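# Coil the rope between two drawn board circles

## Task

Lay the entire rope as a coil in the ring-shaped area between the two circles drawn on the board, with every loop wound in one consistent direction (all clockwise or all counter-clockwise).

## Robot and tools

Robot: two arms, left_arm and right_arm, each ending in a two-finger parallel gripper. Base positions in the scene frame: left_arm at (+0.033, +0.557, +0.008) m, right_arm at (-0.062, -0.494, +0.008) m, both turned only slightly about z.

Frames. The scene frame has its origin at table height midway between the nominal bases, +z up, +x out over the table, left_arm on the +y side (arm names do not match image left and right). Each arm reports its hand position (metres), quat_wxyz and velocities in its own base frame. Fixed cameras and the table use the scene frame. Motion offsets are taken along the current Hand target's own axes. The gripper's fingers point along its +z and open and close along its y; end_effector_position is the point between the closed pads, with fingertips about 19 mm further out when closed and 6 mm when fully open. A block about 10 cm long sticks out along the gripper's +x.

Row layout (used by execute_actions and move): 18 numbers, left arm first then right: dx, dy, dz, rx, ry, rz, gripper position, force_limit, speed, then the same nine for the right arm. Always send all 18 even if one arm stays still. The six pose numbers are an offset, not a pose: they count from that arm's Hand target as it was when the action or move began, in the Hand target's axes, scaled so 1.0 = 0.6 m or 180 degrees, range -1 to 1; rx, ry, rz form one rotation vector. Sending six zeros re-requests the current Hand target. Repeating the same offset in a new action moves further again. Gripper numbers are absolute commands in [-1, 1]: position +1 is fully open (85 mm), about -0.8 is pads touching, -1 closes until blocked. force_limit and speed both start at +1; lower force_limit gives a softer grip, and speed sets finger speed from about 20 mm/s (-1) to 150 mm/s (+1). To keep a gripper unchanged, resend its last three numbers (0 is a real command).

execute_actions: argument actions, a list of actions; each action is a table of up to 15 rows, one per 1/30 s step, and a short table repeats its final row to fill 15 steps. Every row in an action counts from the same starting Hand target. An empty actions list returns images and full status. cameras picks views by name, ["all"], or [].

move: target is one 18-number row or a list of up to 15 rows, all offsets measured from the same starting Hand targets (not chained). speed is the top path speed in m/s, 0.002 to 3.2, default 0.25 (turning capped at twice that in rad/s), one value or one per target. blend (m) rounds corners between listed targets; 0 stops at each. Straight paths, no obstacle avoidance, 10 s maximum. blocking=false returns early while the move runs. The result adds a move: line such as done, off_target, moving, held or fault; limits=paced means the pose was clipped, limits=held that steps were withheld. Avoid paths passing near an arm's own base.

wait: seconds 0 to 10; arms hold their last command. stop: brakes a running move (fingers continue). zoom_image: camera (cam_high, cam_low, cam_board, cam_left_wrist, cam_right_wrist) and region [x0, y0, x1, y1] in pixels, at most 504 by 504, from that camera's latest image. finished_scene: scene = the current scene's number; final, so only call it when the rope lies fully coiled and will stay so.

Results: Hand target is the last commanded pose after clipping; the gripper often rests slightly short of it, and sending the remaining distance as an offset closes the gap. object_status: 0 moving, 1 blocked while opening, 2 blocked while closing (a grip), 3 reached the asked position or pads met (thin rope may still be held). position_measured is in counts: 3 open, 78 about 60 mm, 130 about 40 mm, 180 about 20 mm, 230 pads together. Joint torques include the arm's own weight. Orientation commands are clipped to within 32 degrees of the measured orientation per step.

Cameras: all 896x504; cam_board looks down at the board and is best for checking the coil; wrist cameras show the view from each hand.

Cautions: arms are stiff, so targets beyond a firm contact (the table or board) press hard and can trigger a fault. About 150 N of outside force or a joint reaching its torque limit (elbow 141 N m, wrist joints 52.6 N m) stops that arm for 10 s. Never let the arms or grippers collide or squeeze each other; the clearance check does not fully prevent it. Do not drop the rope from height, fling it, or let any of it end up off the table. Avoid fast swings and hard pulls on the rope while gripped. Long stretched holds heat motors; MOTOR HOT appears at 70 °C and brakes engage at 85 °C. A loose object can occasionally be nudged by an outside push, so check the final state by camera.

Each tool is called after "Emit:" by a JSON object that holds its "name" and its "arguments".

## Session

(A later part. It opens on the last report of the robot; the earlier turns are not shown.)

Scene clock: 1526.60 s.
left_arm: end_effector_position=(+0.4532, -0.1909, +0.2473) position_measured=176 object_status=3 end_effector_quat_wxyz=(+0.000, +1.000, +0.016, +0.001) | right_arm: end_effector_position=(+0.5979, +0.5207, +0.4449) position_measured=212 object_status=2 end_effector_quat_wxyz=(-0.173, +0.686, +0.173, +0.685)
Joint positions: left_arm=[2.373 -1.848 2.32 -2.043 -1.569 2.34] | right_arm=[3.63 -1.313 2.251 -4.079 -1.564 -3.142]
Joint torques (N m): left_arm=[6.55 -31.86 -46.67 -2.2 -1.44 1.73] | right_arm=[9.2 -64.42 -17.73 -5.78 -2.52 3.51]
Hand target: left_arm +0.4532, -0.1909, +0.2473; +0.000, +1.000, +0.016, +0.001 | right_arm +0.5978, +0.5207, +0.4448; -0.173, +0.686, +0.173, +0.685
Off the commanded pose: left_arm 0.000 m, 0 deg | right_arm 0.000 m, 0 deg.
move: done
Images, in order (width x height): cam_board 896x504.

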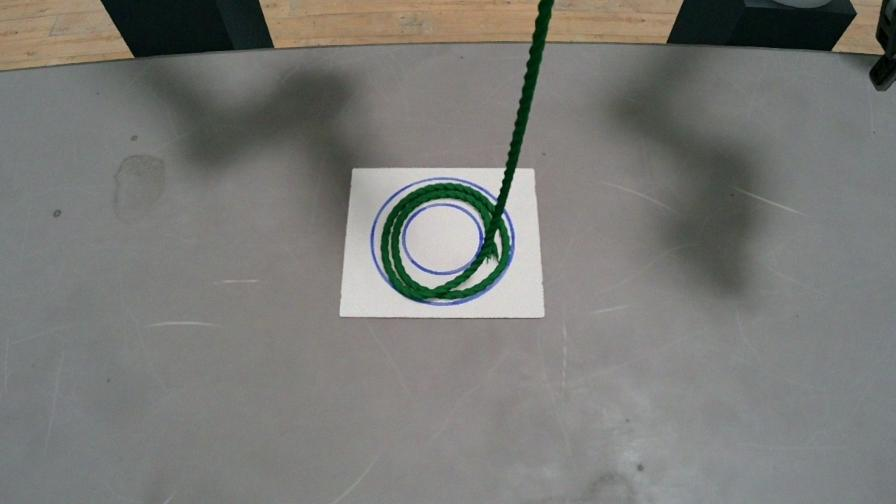

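Emit:
{"name": "move", "arguments": {"target": [[0,0,0,0,0,0,-0.376,-1,-1,-0.0257,-0.0182,-0.0213,0,0,0,-1,-1,-1],[0,0,0,0,0,0,-0.376,-1,-1,-0.0453,-0.0288,-0.0483,0,0,0,-1,-1,-1],[0,0,0,0,0,0,-0.376,-1,-1,-0.0657,-0.0330,-0.0790,0,0,0,-1,-1,-1],[0,0,0,0,0,0,-0.376,-1,-1,-0.0927,-0.0275,-0.1103,0,0,0,-1,-1,-1]], "speed": 0.045, "blend": 0.006, "cameras": ["cam_board","cam_low"]}}

Emit:
{"name": "zoom_image", "arguments": {"camera": "cam_board", "region": [350, 160, 550, 320]}}

Scene clock: 1563.37 s.
left_arm: end_effector_position=(+0.4532, -0.1909, +0.2473) position_measured=176 object_status=3 end_effector_quat_wxyz=(+0.000, +1.000, +0.016, +0.001) | right_arm: end_effector_position=(+0.5318, +0.5038, +0.3893) position_measured=212 object_status=2 end_effector_quat_wxyz=(-0.173, +0.686, +0.173, +0.685)
Joint positions: left_arm=[2.373 -1.848 2.32 -2.043 -1.569 2.34] | right_arm=[3.667 -1.276 2.381 -4.246 -1.601 -3.142]
Joint torques (N m): left_arm=[6.4 -30.52 -46.46 -2.57 -1.41 1.64] | right_arm=[-7.5 -55.14 -11.92 -5.52 4.12 3.52]
Hand target: left_arm +0.4532, -0.1909, +0.2473; +0.000, +1.000, +0.016, +0.001 | right_arm +0.5317, +0.5038, +0.3892; -0.173, +0.686, +0.173, +0.685
Off the commanded pose: left_arm 0.000 m, 0 deg | right_arm 0.000 m, 0 deg.
move: done
Images, in order (width x height): cam_low 896x504, cam_board 896x504.

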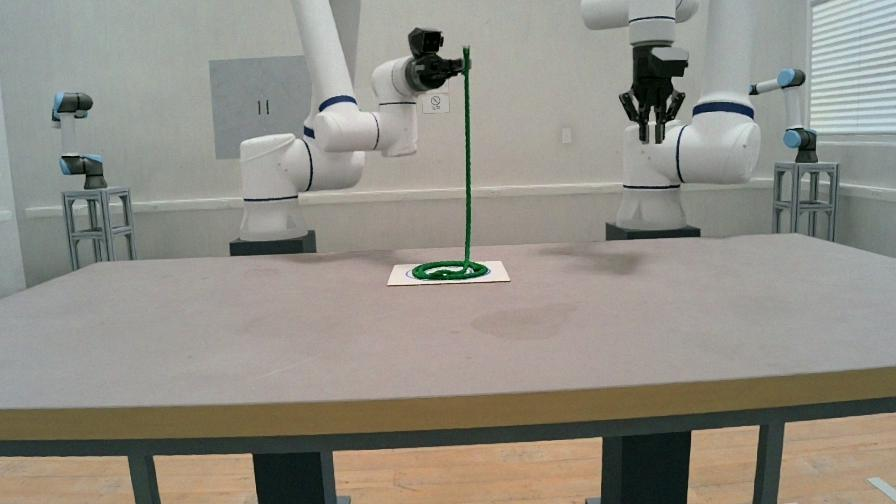

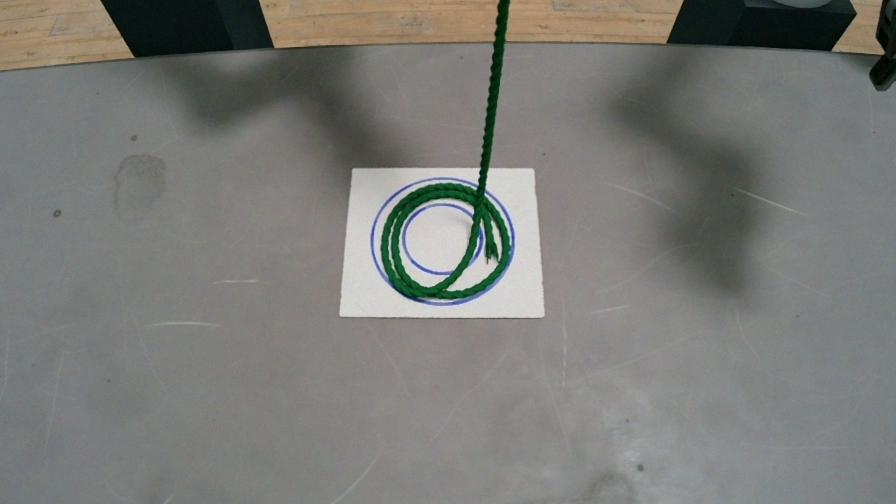

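Scaled by 2.520.

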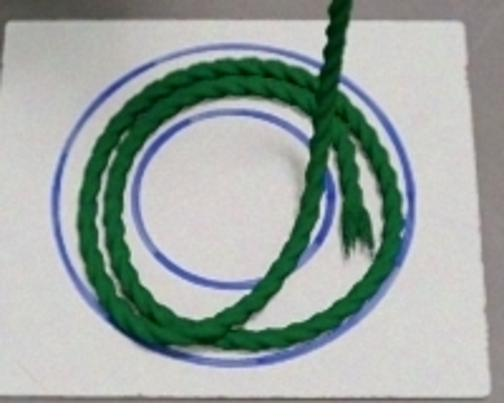

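Emit:
{"name": "move", "arguments": {"target": [0,0,0,0,0,0,-0.376,-1,-1,0.0397,0.0552,0.1418,0,0,0,-1,-1,-1], "speed": 0.06, "cameras": ["cam_board"]}}

Emit:
{"name": "zoom_image", "arguments": {"camera": "cam_board", "region": [350, 160, 550, 320]}}

Scene clock: 1642.37 s.
left_arm: end_effector_position=(+0.4532, -0.1909, +0.2473) position_measured=176 object_status=3 end_effector_quat_wxyz=(+0.000, +1.000, +0.016, +0.001) | right_arm: end_effector_position=(+0.6222, +0.5151, +0.4129) position_measured=212 object_status=2 end_effector_quat_wxyz=(-0.173, +0.686, +0.173, +0.685)
Joint positions: left_arm=[2.373 -1.848 2.32 -2.043 -1.569 2.34] | right_arm=[3.598 -1.242 2.24 -4.139 -1.532 -3.142]
Joint torques (N m): left_arm=[6.42 -32.69 -46.89 -2.34 -1.37 1.79] | right_arm=[-6.78 -68.92 -34.8 -0.02 3.9 0.24]
Hand target: left_arm +0.4532, -0.1909, +0.2473; +0.000, +1.000, +0.016, +0.001 | right_arm +0.6223, +0.5151, +0.4130; -0.173, +0.686, +0.173, +0.685
Off the commanded pose: left_arm 0.000 m, 0 deg | right_arm 0.000 m, 0 deg.
move: done
Images, in order (width x height): cam_board 896x504.

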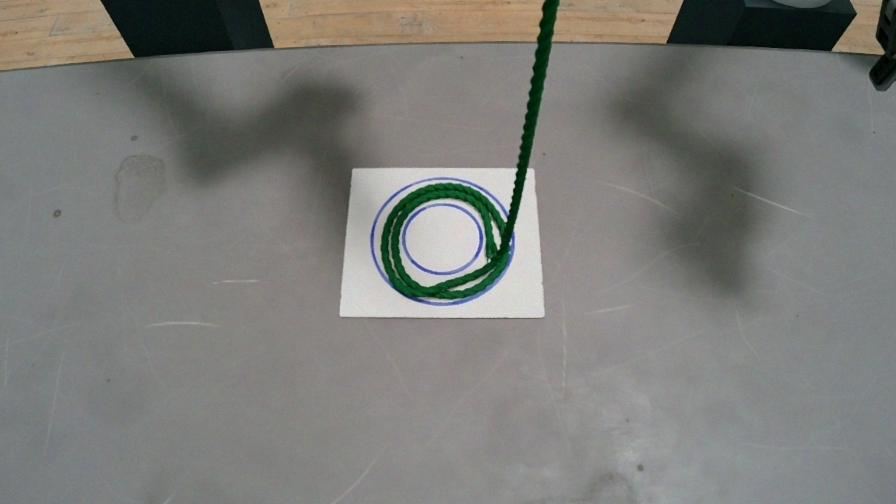

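Scaled by 2.520.

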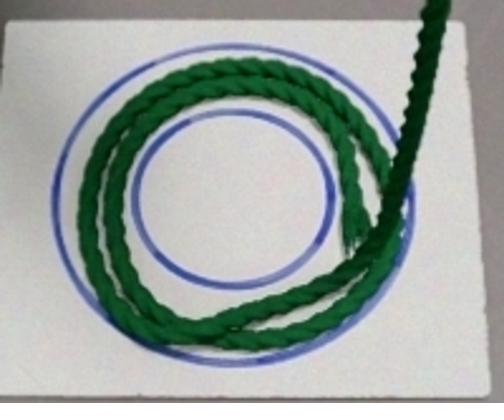

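Emit:
{"name": "move", "arguments": {"target": [[0,0,0,0,0,0,-0.376,-1,-1,-0.0234,-0.0275,-0.0205,0,0,0,-1,-1,-1],[0,0,0,0,0,0,-0.376,-1,-1,-0.0434,-0.0474,-0.0470,0,0,0,-1,-1,-1],[0,0,0,0,0,0,-0.376,-1,-1,-0.0662,-0.0554,-0.0786,0,0,0,-1,-1,-1]], "speed": 0.045, "blend": 0.006, "cameras": ["cam_board"]}}

Emit:
{"name": "zoom_image", "arguments": {"camera": "cam_board", "region": [350, 160, 550, 320]}}

Scene clock: 1654.17 s.
left_arm: end_effector_position=(+0.4532, -0.1909, +0.2473) position_measured=176 object_status=3 end_effector_quat_wxyz=(+0.000, +1.000, +0.016, +0.001) | right_arm: end_effector_position=(+0.5651, +0.5219, +0.3733) position_measured=212 object_status=2 end_effector_quat_wxyz=(-0.173, +0.686, +0.173, +0.685)
Joint positions: left_arm=[2.373 -1.848 2.32 -2.043 -1.569 2.34] | right_arm=[3.665 -1.205 2.317 -4.253 -1.599 -3.142]
Joint torques (N m): left_arm=[7.01 -31.02 -46.31 -2.37 -1.55 1.57] | right_arm=[11.4 -63.59 -11.27 -5.04 -2.78 3.98]
Hand target: left_arm +0.4532, -0.1909, +0.2473; +0.000, +1.000, +0.016, +0.001 | right_arm +0.5650, +0.5219, +0.3733; -0.173, +0.686, +0.173, +0.685
Off the commanded pose: left_arm 0.000 m, 0 deg | right_arm 0.000 m, 0 deg.
move: done
Images, in order (width x height): cam_board 896x504.

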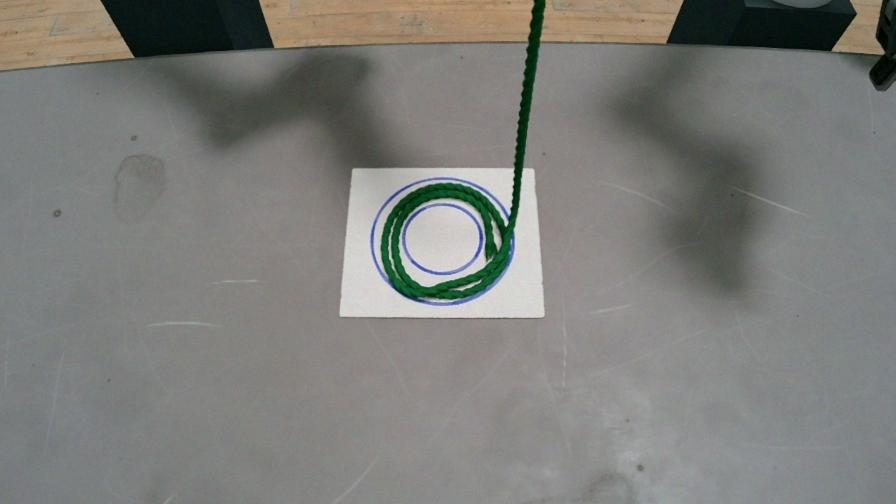

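Scaled by 2.520.

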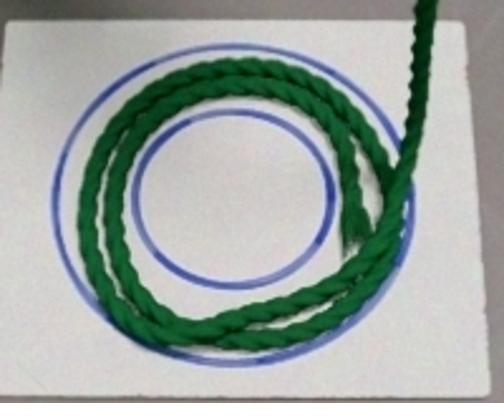

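Emit:
{"name": "move", "arguments": {"target": [[0,0,0,0,0,0,-0.376,-1,-1,-0.0072,-0.0045,-0.0303,0,0,0,-1,-1,-1],[0,0,0,0,0,0,-0.376,-1,-1,-0.0338,0.0012,-0.0598,0,0,0,-1,-1,-1],[0,0,0,0,0,0,-0.376,-1,-1,-0.0608,0.0135,-0.0887,0,0,0,-1,-1,-1]], "speed": 0.045, "blend": 0.006, "cameras": ["cam_board"]}}

Emit:
{"name": "zoom_image", "arguments": {"camera": "cam_board", "region": [350, 160, 550, 320]}}

Scene clock: 1673.53 s.
left_arm: end_effector_position=(+0.4532, -0.1909, +0.2473) position_measured=176 object_status=3 end_effector_quat_wxyz=(+0.000, +1.000, +0.016, +0.001) | right_arm: end_effector_position=(+0.5221, +0.4895, +0.3369) position_measured=212 object_status=2 end_effector_quat_wxyz=(-0.173, +0.686, +0.173, +0.685)
Joint positions: left_arm=[2.373 -1.848 2.32 -2.043 -1.569 2.34] | right_arm=[3.649 -1.177 2.426 -4.39 -1.583 -3.142]
Joint torques (N m): left_arm=[6.6 -31.76 -46.83 -2.37 -1.28 1.76] | right_arm=[-5.75 -58.42 -6.57 -5.25 4.16 2.58]
Hand target: left_arm +0.4532, -0.1909, +0.2473; +0.000, +1.000, +0.016, +0.001 | right_arm +0.5220, +0.4895, +0.3368; -0.173, +0.686, +0.173, +0.685
Off the commanded pose: left_arm 0.000 m, 0 deg | right_arm 0.000 m, 0 deg.
move: done
Images, in order (width x height): cam_board 896x504.

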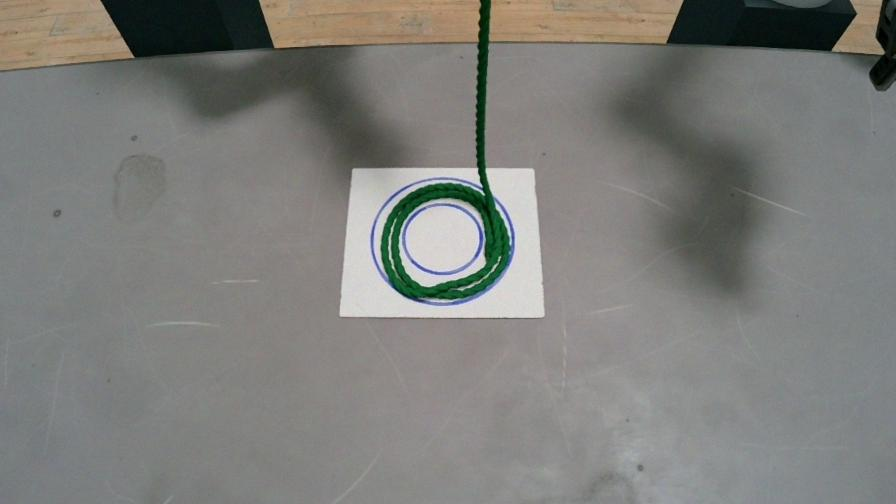

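Scaled by 2.520.

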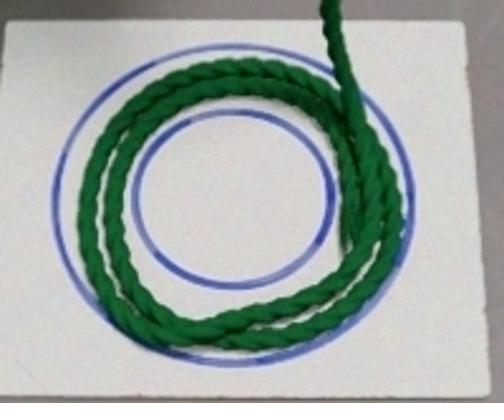

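Emit:
{"name": "move", "arguments": {"target": [[0,0,0,0,0,0,-0.376,-1,-1,-0.0270,0.0192,-0.0232,0,0,0,-1,-1,-1],[0,0,0,0,0,0,-0.376,-1,-1,-0.0540,0.0438,-0.0420,0,0,0,-1,-1,-1],[0,0,0,0,0,0,-0.376,-1,-1,-0.0810,0.0715,-0.0527,0,0,0,-1,-1,-1]], "speed": 0.045, "blend": 0.006, "cameras": ["cam_board"]}}

Emit:
{"name": "zoom_image", "arguments": {"camera": "cam_board", "region": [350, 160, 550, 320]}}

Scene clock: 1698.53 s.
left_arm: end_effector_position=(+0.4532, -0.1909, +0.2473) position_measured=176 object_status=3 end_effector_quat_wxyz=(+0.000, +1.000, +0.016, +0.001) | right_arm: end_effector_position=(+0.5146, +0.4367, +0.2883) position_measured=212 object_status=2 end_effector_quat_wxyz=(-0.173, +0.686, +0.173, +0.685)
Joint positions: left_arm=[2.373 -1.848 2.32 -2.043 -1.569 2.34] | right_arm=[3.536 -1.082 2.516 -4.575 -1.47 -3.142]
Joint torques (N m): left_arm=[7.18 -31.43 -47.04 -2.38 -1.46 1.78] | right_arm=[-5.55 -59.45 1.5 -5.4 4.26 -0.12]
Hand target: left_arm +0.4532, -0.1909, +0.2473; +0.000, +1.000, +0.016, +0.001 | right_arm +0.5146, +0.4367, +0.2882; -0.173, +0.686, +0.173, +0.685
Off the commanded pose: left_arm 0.000 m, 0 deg | right_arm 0.000 m, 0 deg.
move: done
Images, in order (width x height): cam_board 896x504.

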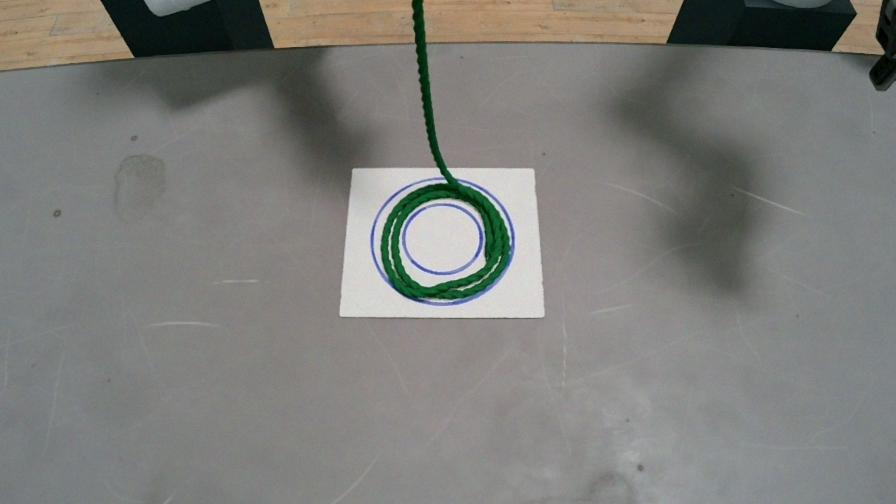

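Scaled by 2.520.

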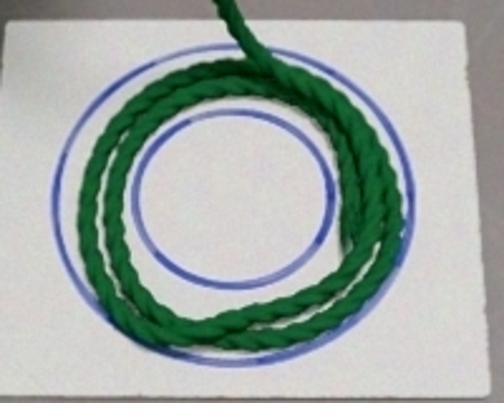

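Emit:
{"name": "move", "arguments": {"target": [[0,0,0,0,0,0,-0.376,-1,-1,-0.0270,0.0307,-0.0043,0,0,0,-1,-1,-1],[0,0,0,0,0,0,-0.376,-1,-1,-0.0537,0.0595,0,0,0,0,-1,-1,-1],[0,0,0,0,0,0,-0.376,-1,-1,-0.0803,0.0883,0.0112,0,0,0,-1,-1,-1]], "speed": 0.045, "blend": 0.006, "cameras": ["cam_board","cam_low"]}}

Emit:
{"name": "zoom_image", "arguments": {"camera": "cam_board", "region": [350, 160, 550, 320]}}

Scene clock: 1746.13 s.
left_arm: end_effector_position=(+0.4532, -0.1909, +0.2473) position_measured=176 object_status=3 end_effector_quat_wxyz=(+0.000, +1.000, +0.016, +0.001) | right_arm: end_effector_position=(+0.5456, +0.3933, +0.2402) position_measured=212 object_status=2 end_effector_quat_wxyz=(-0.173, +0.686, +0.173, +0.685)
Joint positions: left_arm=[2.373 -1.848 2.32 -2.043 -1.569 2.34] | right_arm=[3.395 -0.95 2.522 -4.713 -1.329 -3.142]
Joint torques (N m): left_arm=[6.29 -31.7 -46.84 -2.21 -1.4 1.69] | right_arm=[-7.26 -65.27 -12.11 -5.29 3.55 0.45]
Hand target: left_arm +0.4532, -0.1909, +0.2473; +0.000, +1.000, +0.016, +0.001 | right_arm +0.5456, +0.3933, +0.2401; -0.173, +0.686, +0.173, +0.685
Off the commanded pose: left_arm 0.000 m, 0 deg | right_arm 0.000 m, 0 deg.
move: done
Images, in order (width x height): cam_low 896x504, cam_board 896x504.

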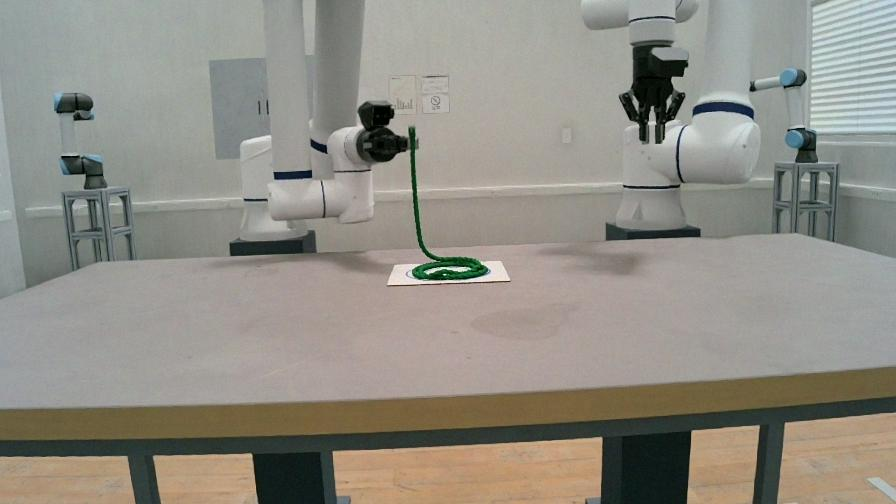

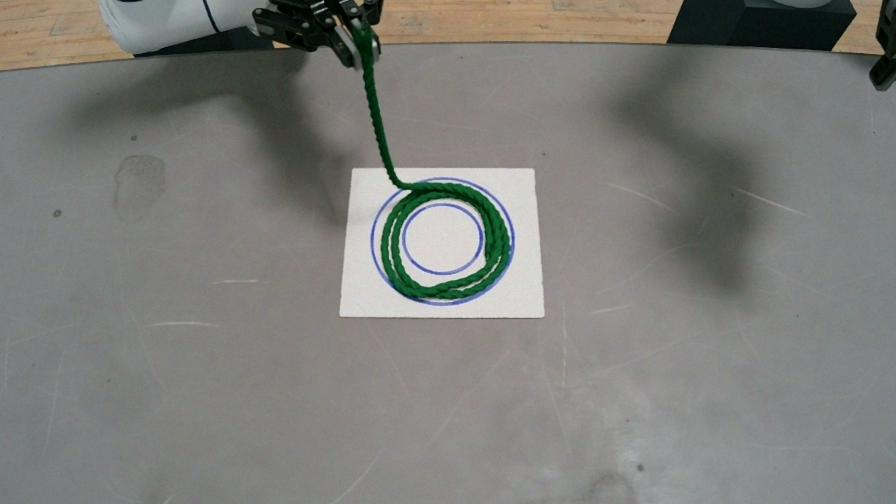

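Scaled by 2.520.

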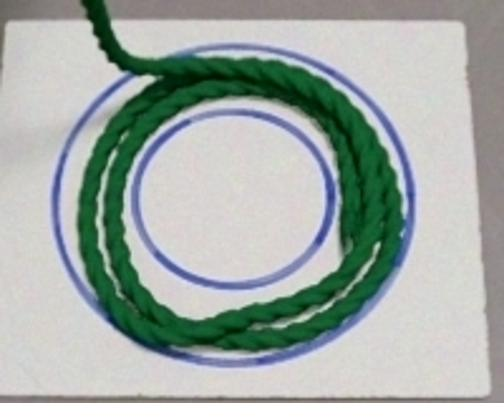

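Emit:
{"name": "move", "arguments": {"target": [[0,0,0,0,0,0,-0.376,-1,-1,-0.0180,0.0298,0.0345,0,-0.125,0,-1,-1,-1],[0,0,0,0,0,0,-0.376,-1,-1,-0.0400,0.0487,0.0697,0,-0.25,0,-1,-1,-1]], "speed": 0.08, "blend": 0.006, "cameras": ["cam_board","cam_low","cam_right_wrist"]}}

Emit:
{"name": "zoom_image", "arguments": {"camera": "cam_board", "region": [350, 160, 550, 320]}}

Scene clock: 1788.17 s.
left_arm: end_effector_position=(+0.4532, -0.1909, +0.2473) position_measured=176 object_status=3 end_effector_quat_wxyz=(+0.000, +1.000, +0.016, +0.001) | right_arm: end_effector_position=(+0.5963, +0.3874, +0.2160) position_measured=212 object_status=2 end_effector_quat_wxyz=(-0.094, +0.896, +0.226, +0.371)
Joint positions: left_arm=[2.373 -1.848 2.32 -2.043 -1.569 2.34] | right_arm=[3.397 -1.442 2.417 -3.316 -1.402 -3.313]
Joint torques (N m): left_arm=[5.43 -31.31 -47.1 -2.52 -1.44 1.57] | right_arm=[11.3 -96.95 -39.48 -2.61 -2.17 -2.96]
Hand target: left_arm +0.4532, -0.1909, +0.2473; +0.000, +1.000, +0.016, +0.001 | right_arm +0.5963, +0.3874, +0.2160; -0.094, +0.896, +0.226, +0.371
Off the commanded pose: left_arm 0.000 m, 0 deg | right_arm 0.000 m, 0 deg.
move: done
camera_calibration:
cam_right_wrist: T_world_to_cam=[[0.481729, -0.876196, -0.014763, 0.0686817], [-0.790508, -0.427224, -0.438836, 0.751265], [0.378199, 0.223071, -0.898446, 0.00759816], [0, 0, 0, 1]] pos_world=[0.557921, 0.379443, 0.337523]
Images, in order (width x height): cam_low 896x504, cam_board 896x504, cam_right_wrist 896x504.

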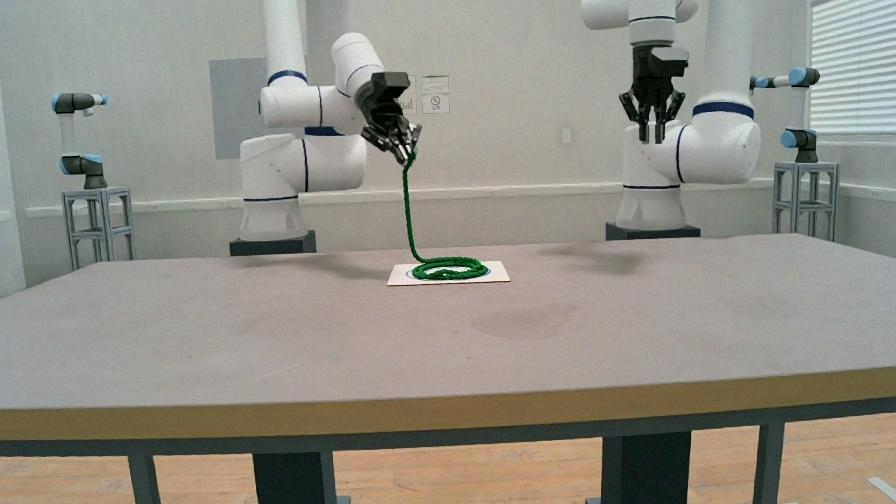

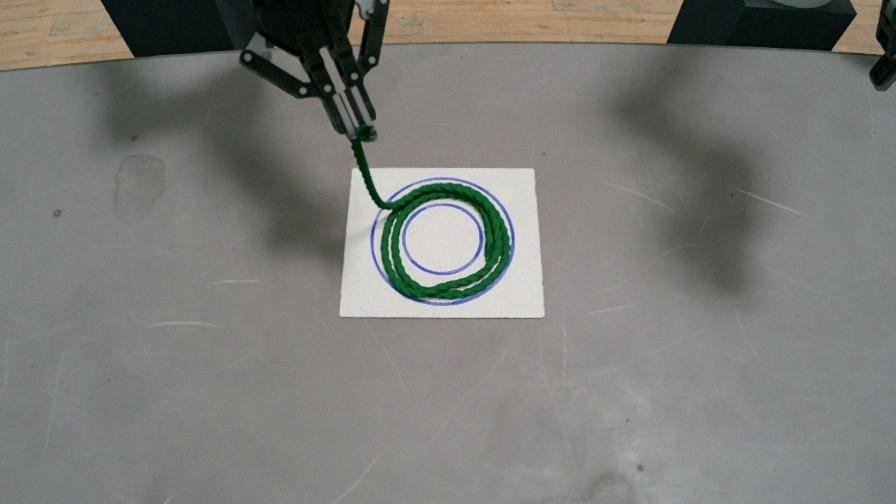

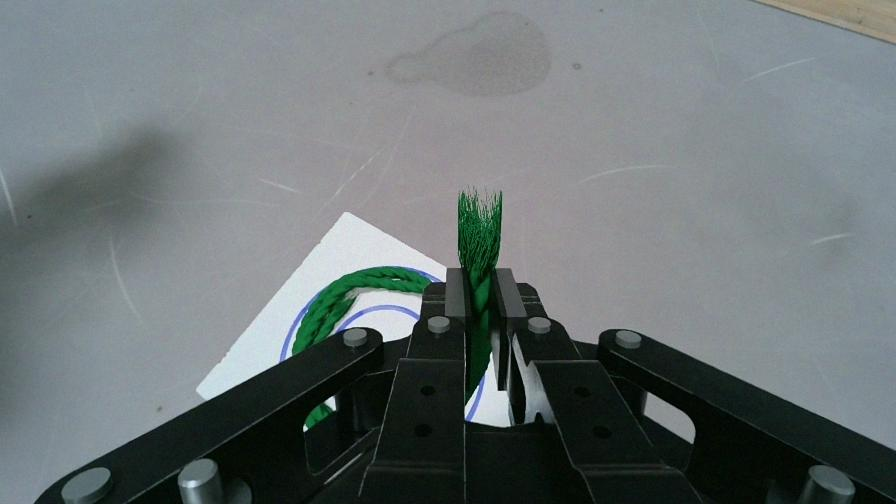

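Scaled by 2.520.

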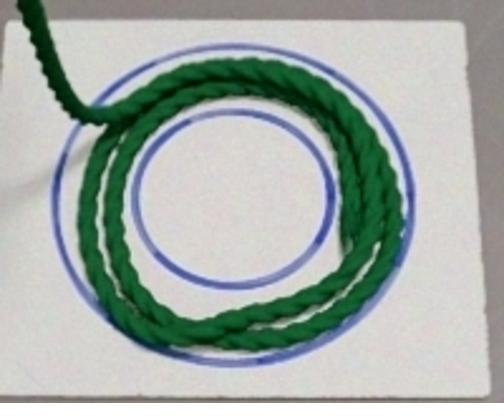

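Emit:
{"name": "move", "arguments": {"target": [[0,0,0,0,0,0,-0.376,-1,-1,0.0095,0.0118,0.0472,0,-0.125,0,-1,-1,-1],[0,0,0,0,0,0,-0.376,-1,-1,0.0163,0.0165,0.0988,0,-0.25,0,-1,-1,-1]], "speed": 0.08, "blend": 0.006, "cameras": ["cam_board","cam_low","cam_right_wrist"]}}

Emit:
{"name": "zoom_image", "arguments": {"camera": "cam_board", "region": [350, 160, 550, 320]}}

Scene clock: 1806.70 s.
left_arm: end_effector_position=(+0.4532, -0.1909, +0.2473) position_measured=176 object_status=3 end_effector_quat_wxyz=(+0.000, +1.000, +0.016, +0.001) | right_arm: end_effector_position=(+0.6439, +0.4019, +0.1810) position_measured=212 object_status=2 end_effector_quat_wxyz=(+0.000, +0.970, +0.245, +0.000)
Joint positions: left_arm=[2.373 -1.848 2.32 -2.043 -1.569 2.34] | right_arm=[3.464 -1.318 1.933 -2.186 -1.571 -3.315]
Joint torques (N m): left_arm=[5.61 -31.68 -46.81 -2.73 -1.36 1.76] | right_arm=[11.18 -82.95 -49.03 -2.19 -2.5 4.26]
Hand target: left_arm +0.4532, -0.1909, +0.2473; +0.000, +1.000, +0.016, +0.001 | right_arm +0.6440, +0.4019, +0.1810; +0.000, +0.970, +0.245, +0.000
Off the commanded pose: left_arm 0.000 m, 0 deg | right_arm 0.000 m, 0 deg.
move: done
camera_calibration:
cam_right_wrist: T_world_to_cam=[[0.470587, -0.882214, -0.0156711, 0.0676495], [-0.831996, -0.449574, 0.325063, 0.677195], [-0.293821, -0.139932, -0.945562, 0.542108], [0, 0, 0, 1]] pos_world=[0.690871, 0.439989, 0.293526]
Images, in order (width x height): cam_low 896x504, cam_board 896x504, cam_right_wrist 896x504.

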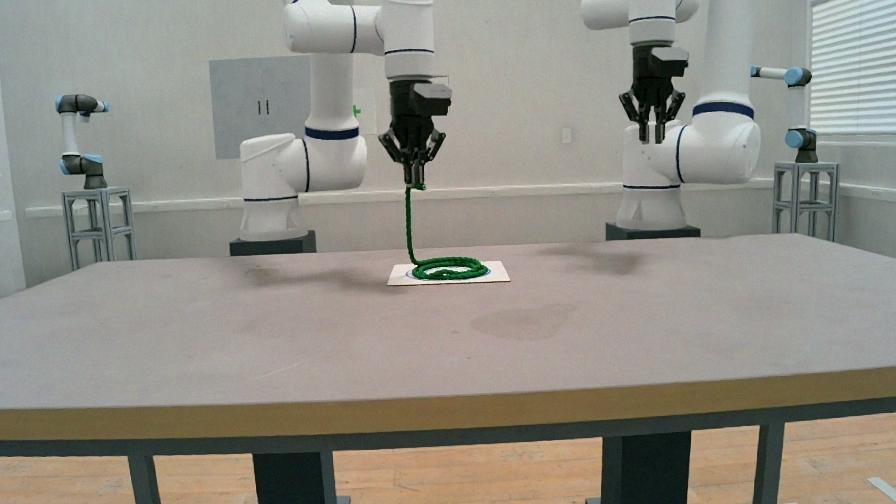

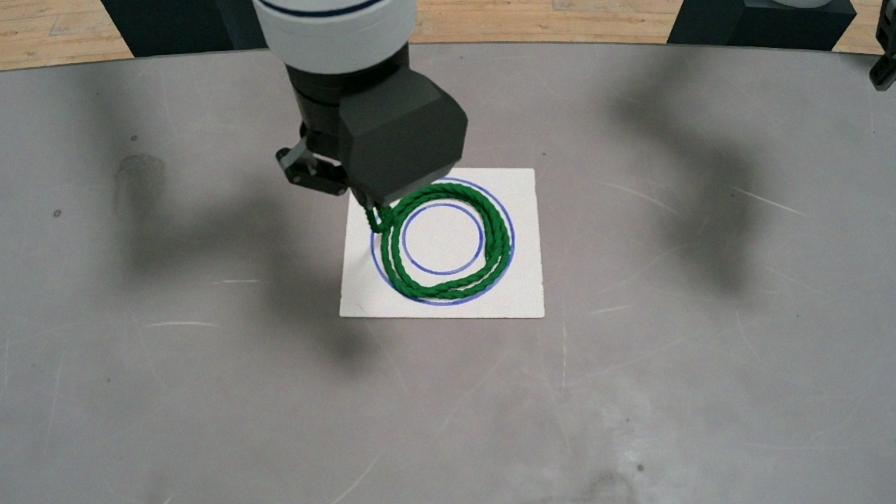

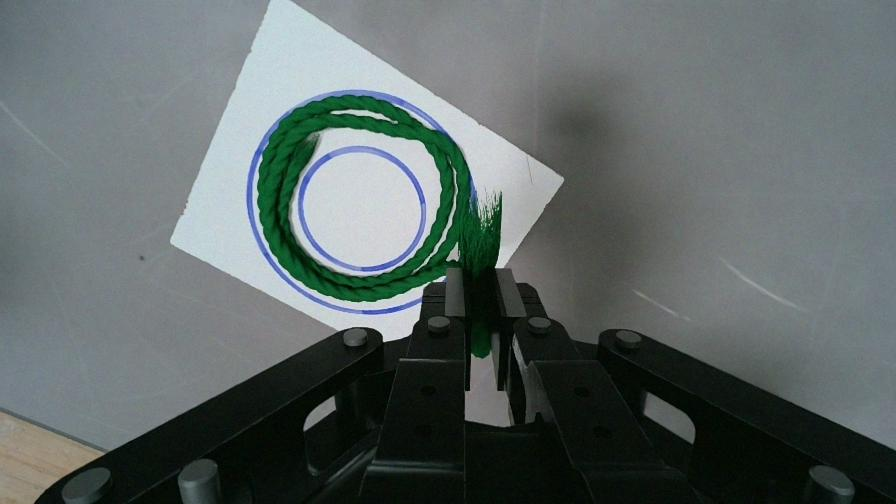

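Scaled by 2.520.

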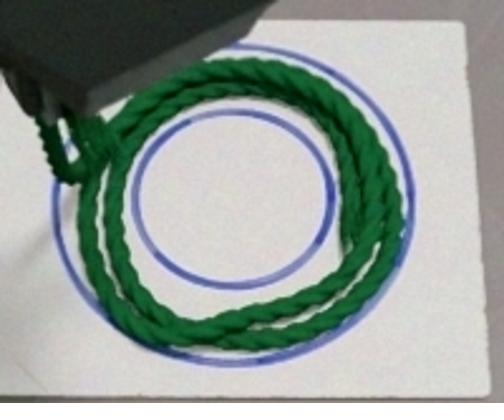

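Emit:
{"name": "move", "arguments": {"target": [[0,0,0,0,0,0,-0.376,-1,-1,0.0228,-0.0123,0.0567,0,0,0,-1,-1,-1],[0,0,0,0,0,0,-0.376,-1,-1,0.0480,-0.0265,0.0833,0,0,-0.0833,-1,-1,-1]], "speed": 0.045, "blend": 0.006, "cameras": ["cam_board","cam_low","cam_right_wrist"]}}

Emit:
{"name": "zoom_image", "arguments": {"camera": "cam_board", "region": [350, 160, 550, 320]}}

Scene clock: 1887.27 s.
left_arm: end_effector_position=(+0.4532, -0.1909, +0.2473) position_measured=176 object_status=3 end_effector_quat_wxyz=(+0.000, +1.000, +0.016, +0.001) | right_arm: end_effector_position=(+0.6617, +0.4295, +0.1310) position_measured=212 object_status=2 end_effector_quat_wxyz=(+0.000, +0.929, +0.369, +0.000)
Joint positions: left_arm=[2.373 -1.848 2.32 -2.043 -1.569 2.34] | right_arm=[3.49 -1.223 1.911 -2.258 -1.571 -3.549]
Joint torques (N m): left_arm=[7.09 -32.47 -47.35 -2.6 -1.41 1.65] | right_arm=[10.44 -90.44 -46.49 -7.64 -0.49 -2.67]
Hand target: left_arm +0.4532, -0.1909, +0.2473; +0.000, +1.000, +0.016, +0.001 | right_arm +0.6617, +0.4295, +0.1310; +0.000, +0.929, +0.369, +0.000
Off the commanded pose: left_arm 0.000 m, 0 deg | right_arm 0.000 m, 0 deg.
move: done
camera_calibration:
cam_right_wrist: T_world_to_cam=[[0.682611, -0.73061, -0.0158363, -0.122542], [-0.687446, -0.649333, 0.325246, 0.710789], [-0.247911, -0.21113, -0.945497, 0.504124], [0, 0, 0, 1]] pos_world=[0.697256, 0.478443, 0.243526]
Images, in order (width x height): cam_low 896x504, cam_board 896x504, cam_right_wrist 896x504.

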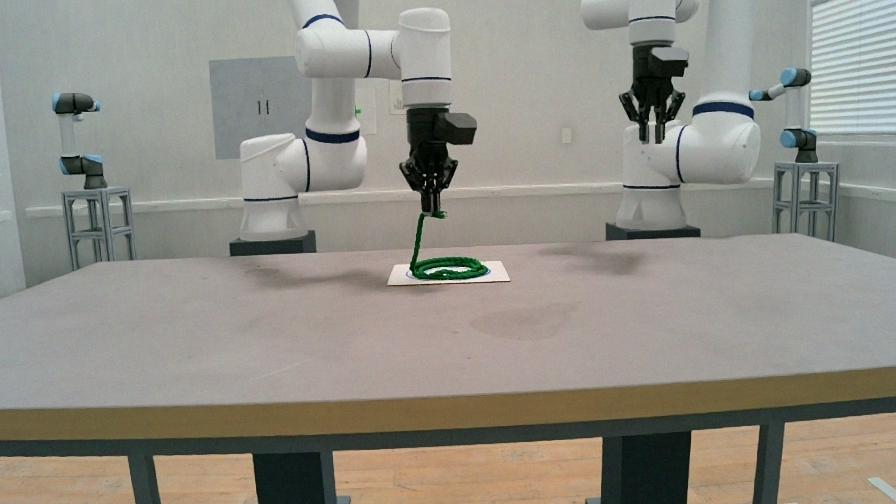

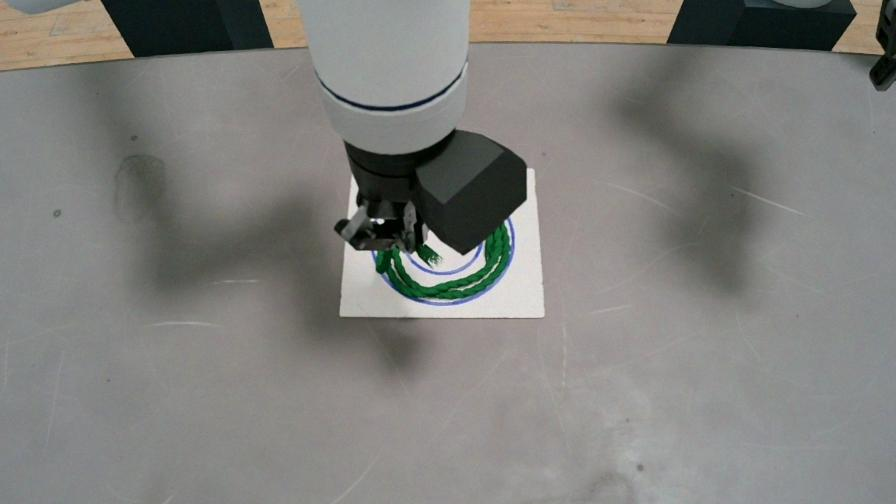

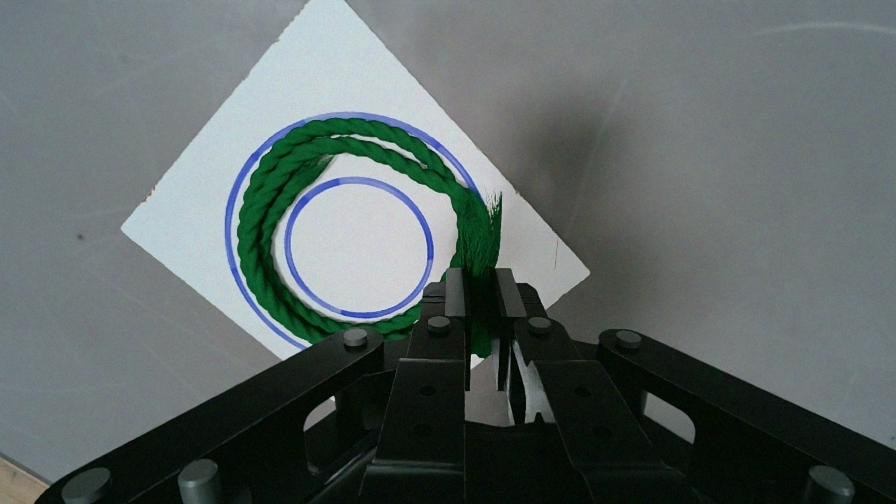

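Scaled by 2.520.

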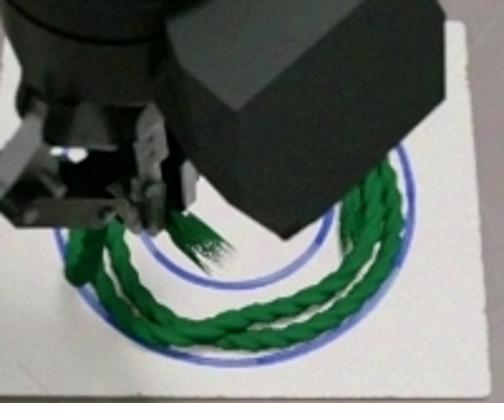

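Emit:
{"name": "move", "arguments": {"target": [0,0,0,0,0,0,-0.376,-1,-1,-0.0603,0.0171,-0.0717,0,0,0.25,-1,-1,-1], "speed": 0.1, "cameras": ["cam_board","cam_low","cam_right_wrist"]}}

Emit:
{"name": "zoom_image", "arguments": {"camera": "cam_board", "region": [350, 160, 550, 320]}}

Scene clock: 1934.53 s.
left_arm: end_effector_position=(+0.4532, -0.1909, +0.2473) position_measured=176 object_status=3 end_effector_quat_wxyz=(+0.000, +1.000, +0.016, +0.001) | right_arm: end_effector_position=(+0.6425, +0.3973, +0.1740) position_measured=212 object_status=2 end_effector_quat_wxyz=(+0.000, +1.000, -0.014, +0.000)
Joint positions: left_arm=[2.373 -1.848 2.32 -2.043 -1.569 2.34] | right_arm=[3.458 -1.316 1.946 -2.2 -1.571 -2.797]
Joint torques (N m): left_arm=[5.6 -32.43 -47.15 -2.34 -1.41 1.47] | right_arm=[-7.31 -133.04 -29.33 -1.94 -1.77 4.11]
Hand target: left_arm +0.4532, -0.1909, +0.2473; +0.000, +1.000, +0.016, +0.001 | right_arm +0.6425, +0.3973, +0.1741; +0.000, +1.000, -0.014, +0.000
Off the commanded pose: left_arm 0.000 m, 0 deg | right_arm 0.000 m, 0 deg.
move: done
camera_calibration:
cam_right_wrist: T_world_to_cam=[[-0.033497, -0.99932, -0.0154049, 0.434454], [-0.945329, 0.0266769, 0.325024, 0.55986], [-0.324392, 0.0254501, -0.94558, 0.488378], [0, 0, 0, 1]] pos_world=[0.702231, 0.406794, 0.286525]
Images, in order (width x height): cam_low 896x504, cam_board 896x504, cam_right_wrist 896x504.

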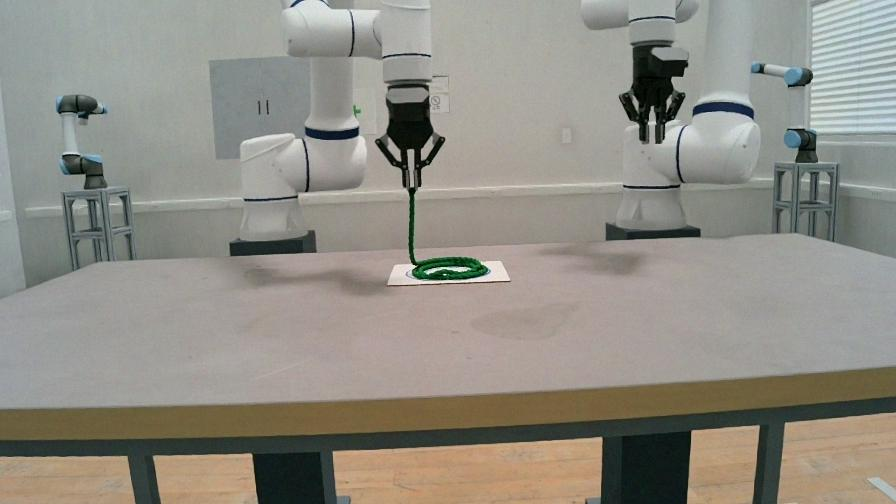

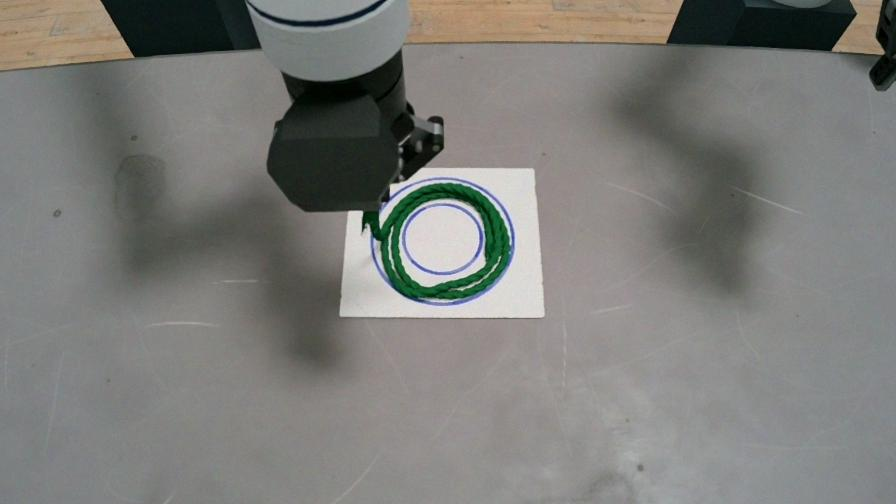

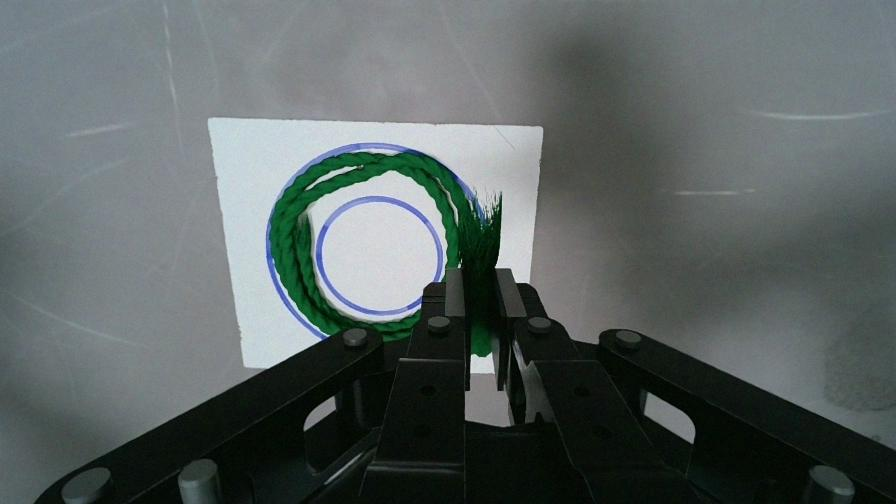

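Scaled by 2.520.

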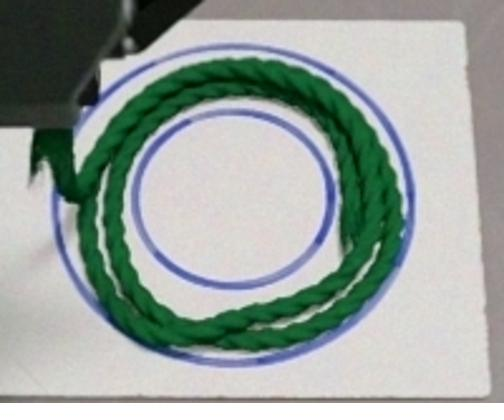

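Emit:
{"name": "move", "arguments": {"target": [[0,0,0,0,0,0,-0.376,-1,-1,0.0162,-0.0223,0.0235,0,0,-0.0611,-1,-1,-1],[0,0,0,0,0,0,-0.376,-1,-1,0.0345,-0.0490,0.0502,0,0,-0.1333,-1,-1,-1]], "speed": 0.045, "blend": 0.006, "cameras": ["cam_board","cam_low","cam_right_wrist"]}}

Emit:
{"name": "zoom_image", "arguments": {"camera": "cam_board", "region": [350, 160, 550, 320]}}

Scene clock: 1958.70 s.
left_arm: end_effector_position=(+0.4532, -0.1909, +0.2473) position_measured=176 object_status=3 end_effector_quat_wxyz=(+0.000, +1.000, +0.016, +0.001) | right_arm: end_effector_position=(+0.6640, +0.4260, +0.1439) position_measured=212 object_status=2 end_effector_quat_wxyz=(+0.000, +0.981, +0.194, +0.000)
Joint positions: left_arm=[2.373 -1.848 2.32 -2.043 -1.569 2.34] | right_arm=[3.485 -1.237 1.902 -2.235 -1.571 -3.188]
Joint torques (N m): left_arm=[5.43 -31.83 -47.22 -2.47 -1.32 1.62] | right_arm=[9.36 -90.65 -48.8 -7.69 2.43 -2.85]
Hand target: left_arm +0.4532, -0.1909, +0.2473; +0.000, +1.000, +0.016, +0.001 | right_arm +0.6640, +0.4260, +0.1439; +0.000, +0.981, +0.194, +0.000
Off the commanded pose: left_arm 0.000 m, 0 deg | right_arm 0.000 m, 0 deg.
move: done
camera_calibration:
cam_right_wrist: T_world_to_cam=[[0.375316, -0.926766, -0.0155811, 0.16111], [-0.874592, -0.359654, 0.325174, 0.706767], [-0.306964, -0.108416, -0.945526, 0.511607], [0, 0, 0, 1]] pos_world=[0.714711, 0.458969, 0.256426]
Images, in order (width x height): cam_low 896x504, cam_board 896x504, cam_right_wrist 896x504.

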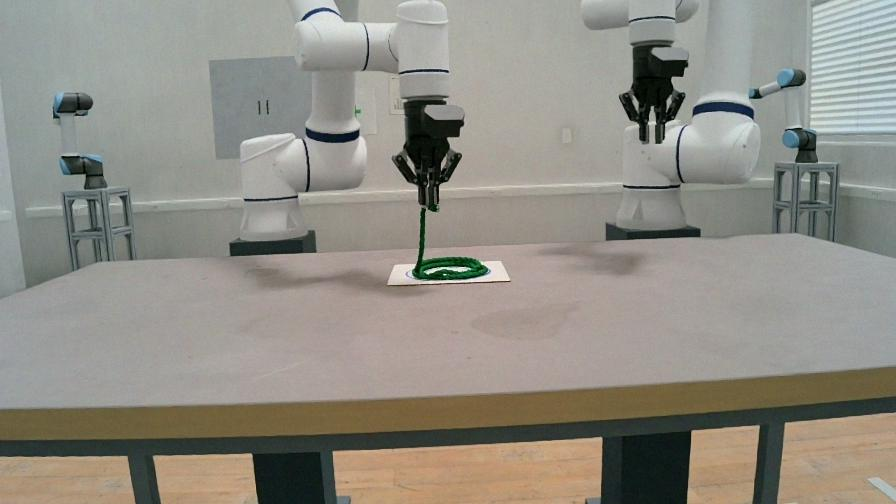

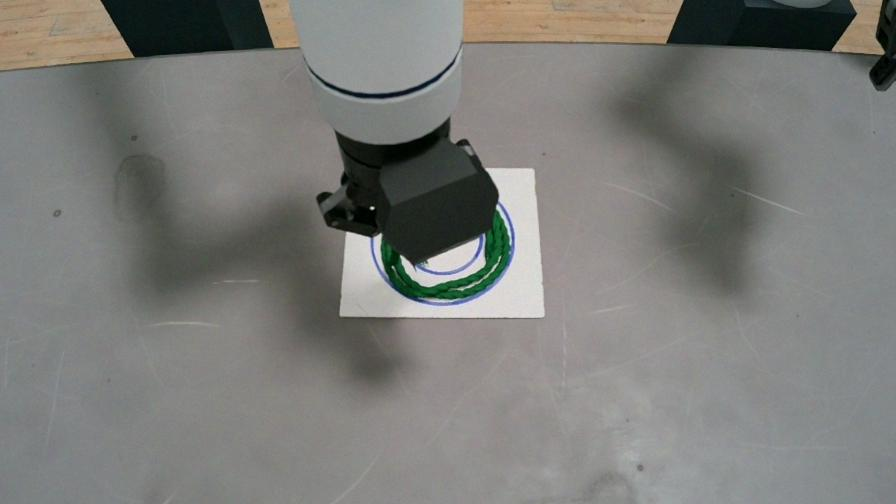

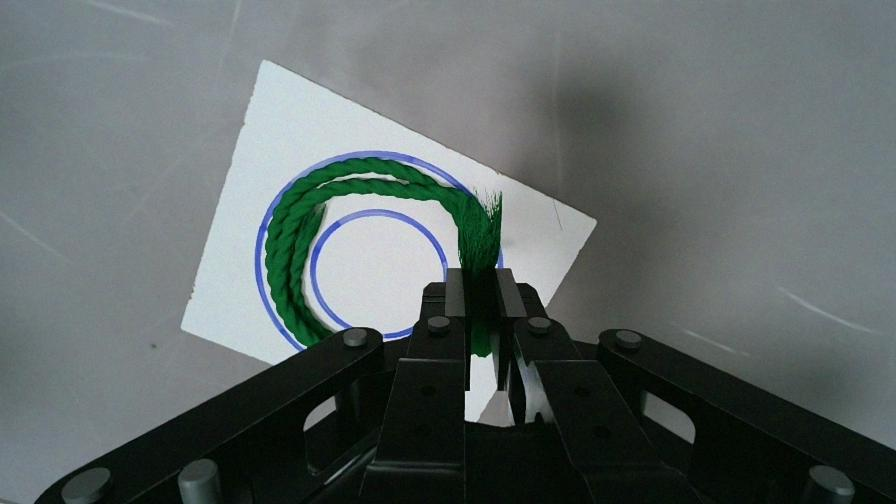

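Scaled by 2.520.

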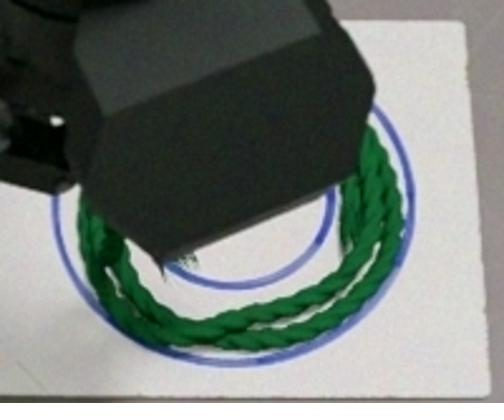

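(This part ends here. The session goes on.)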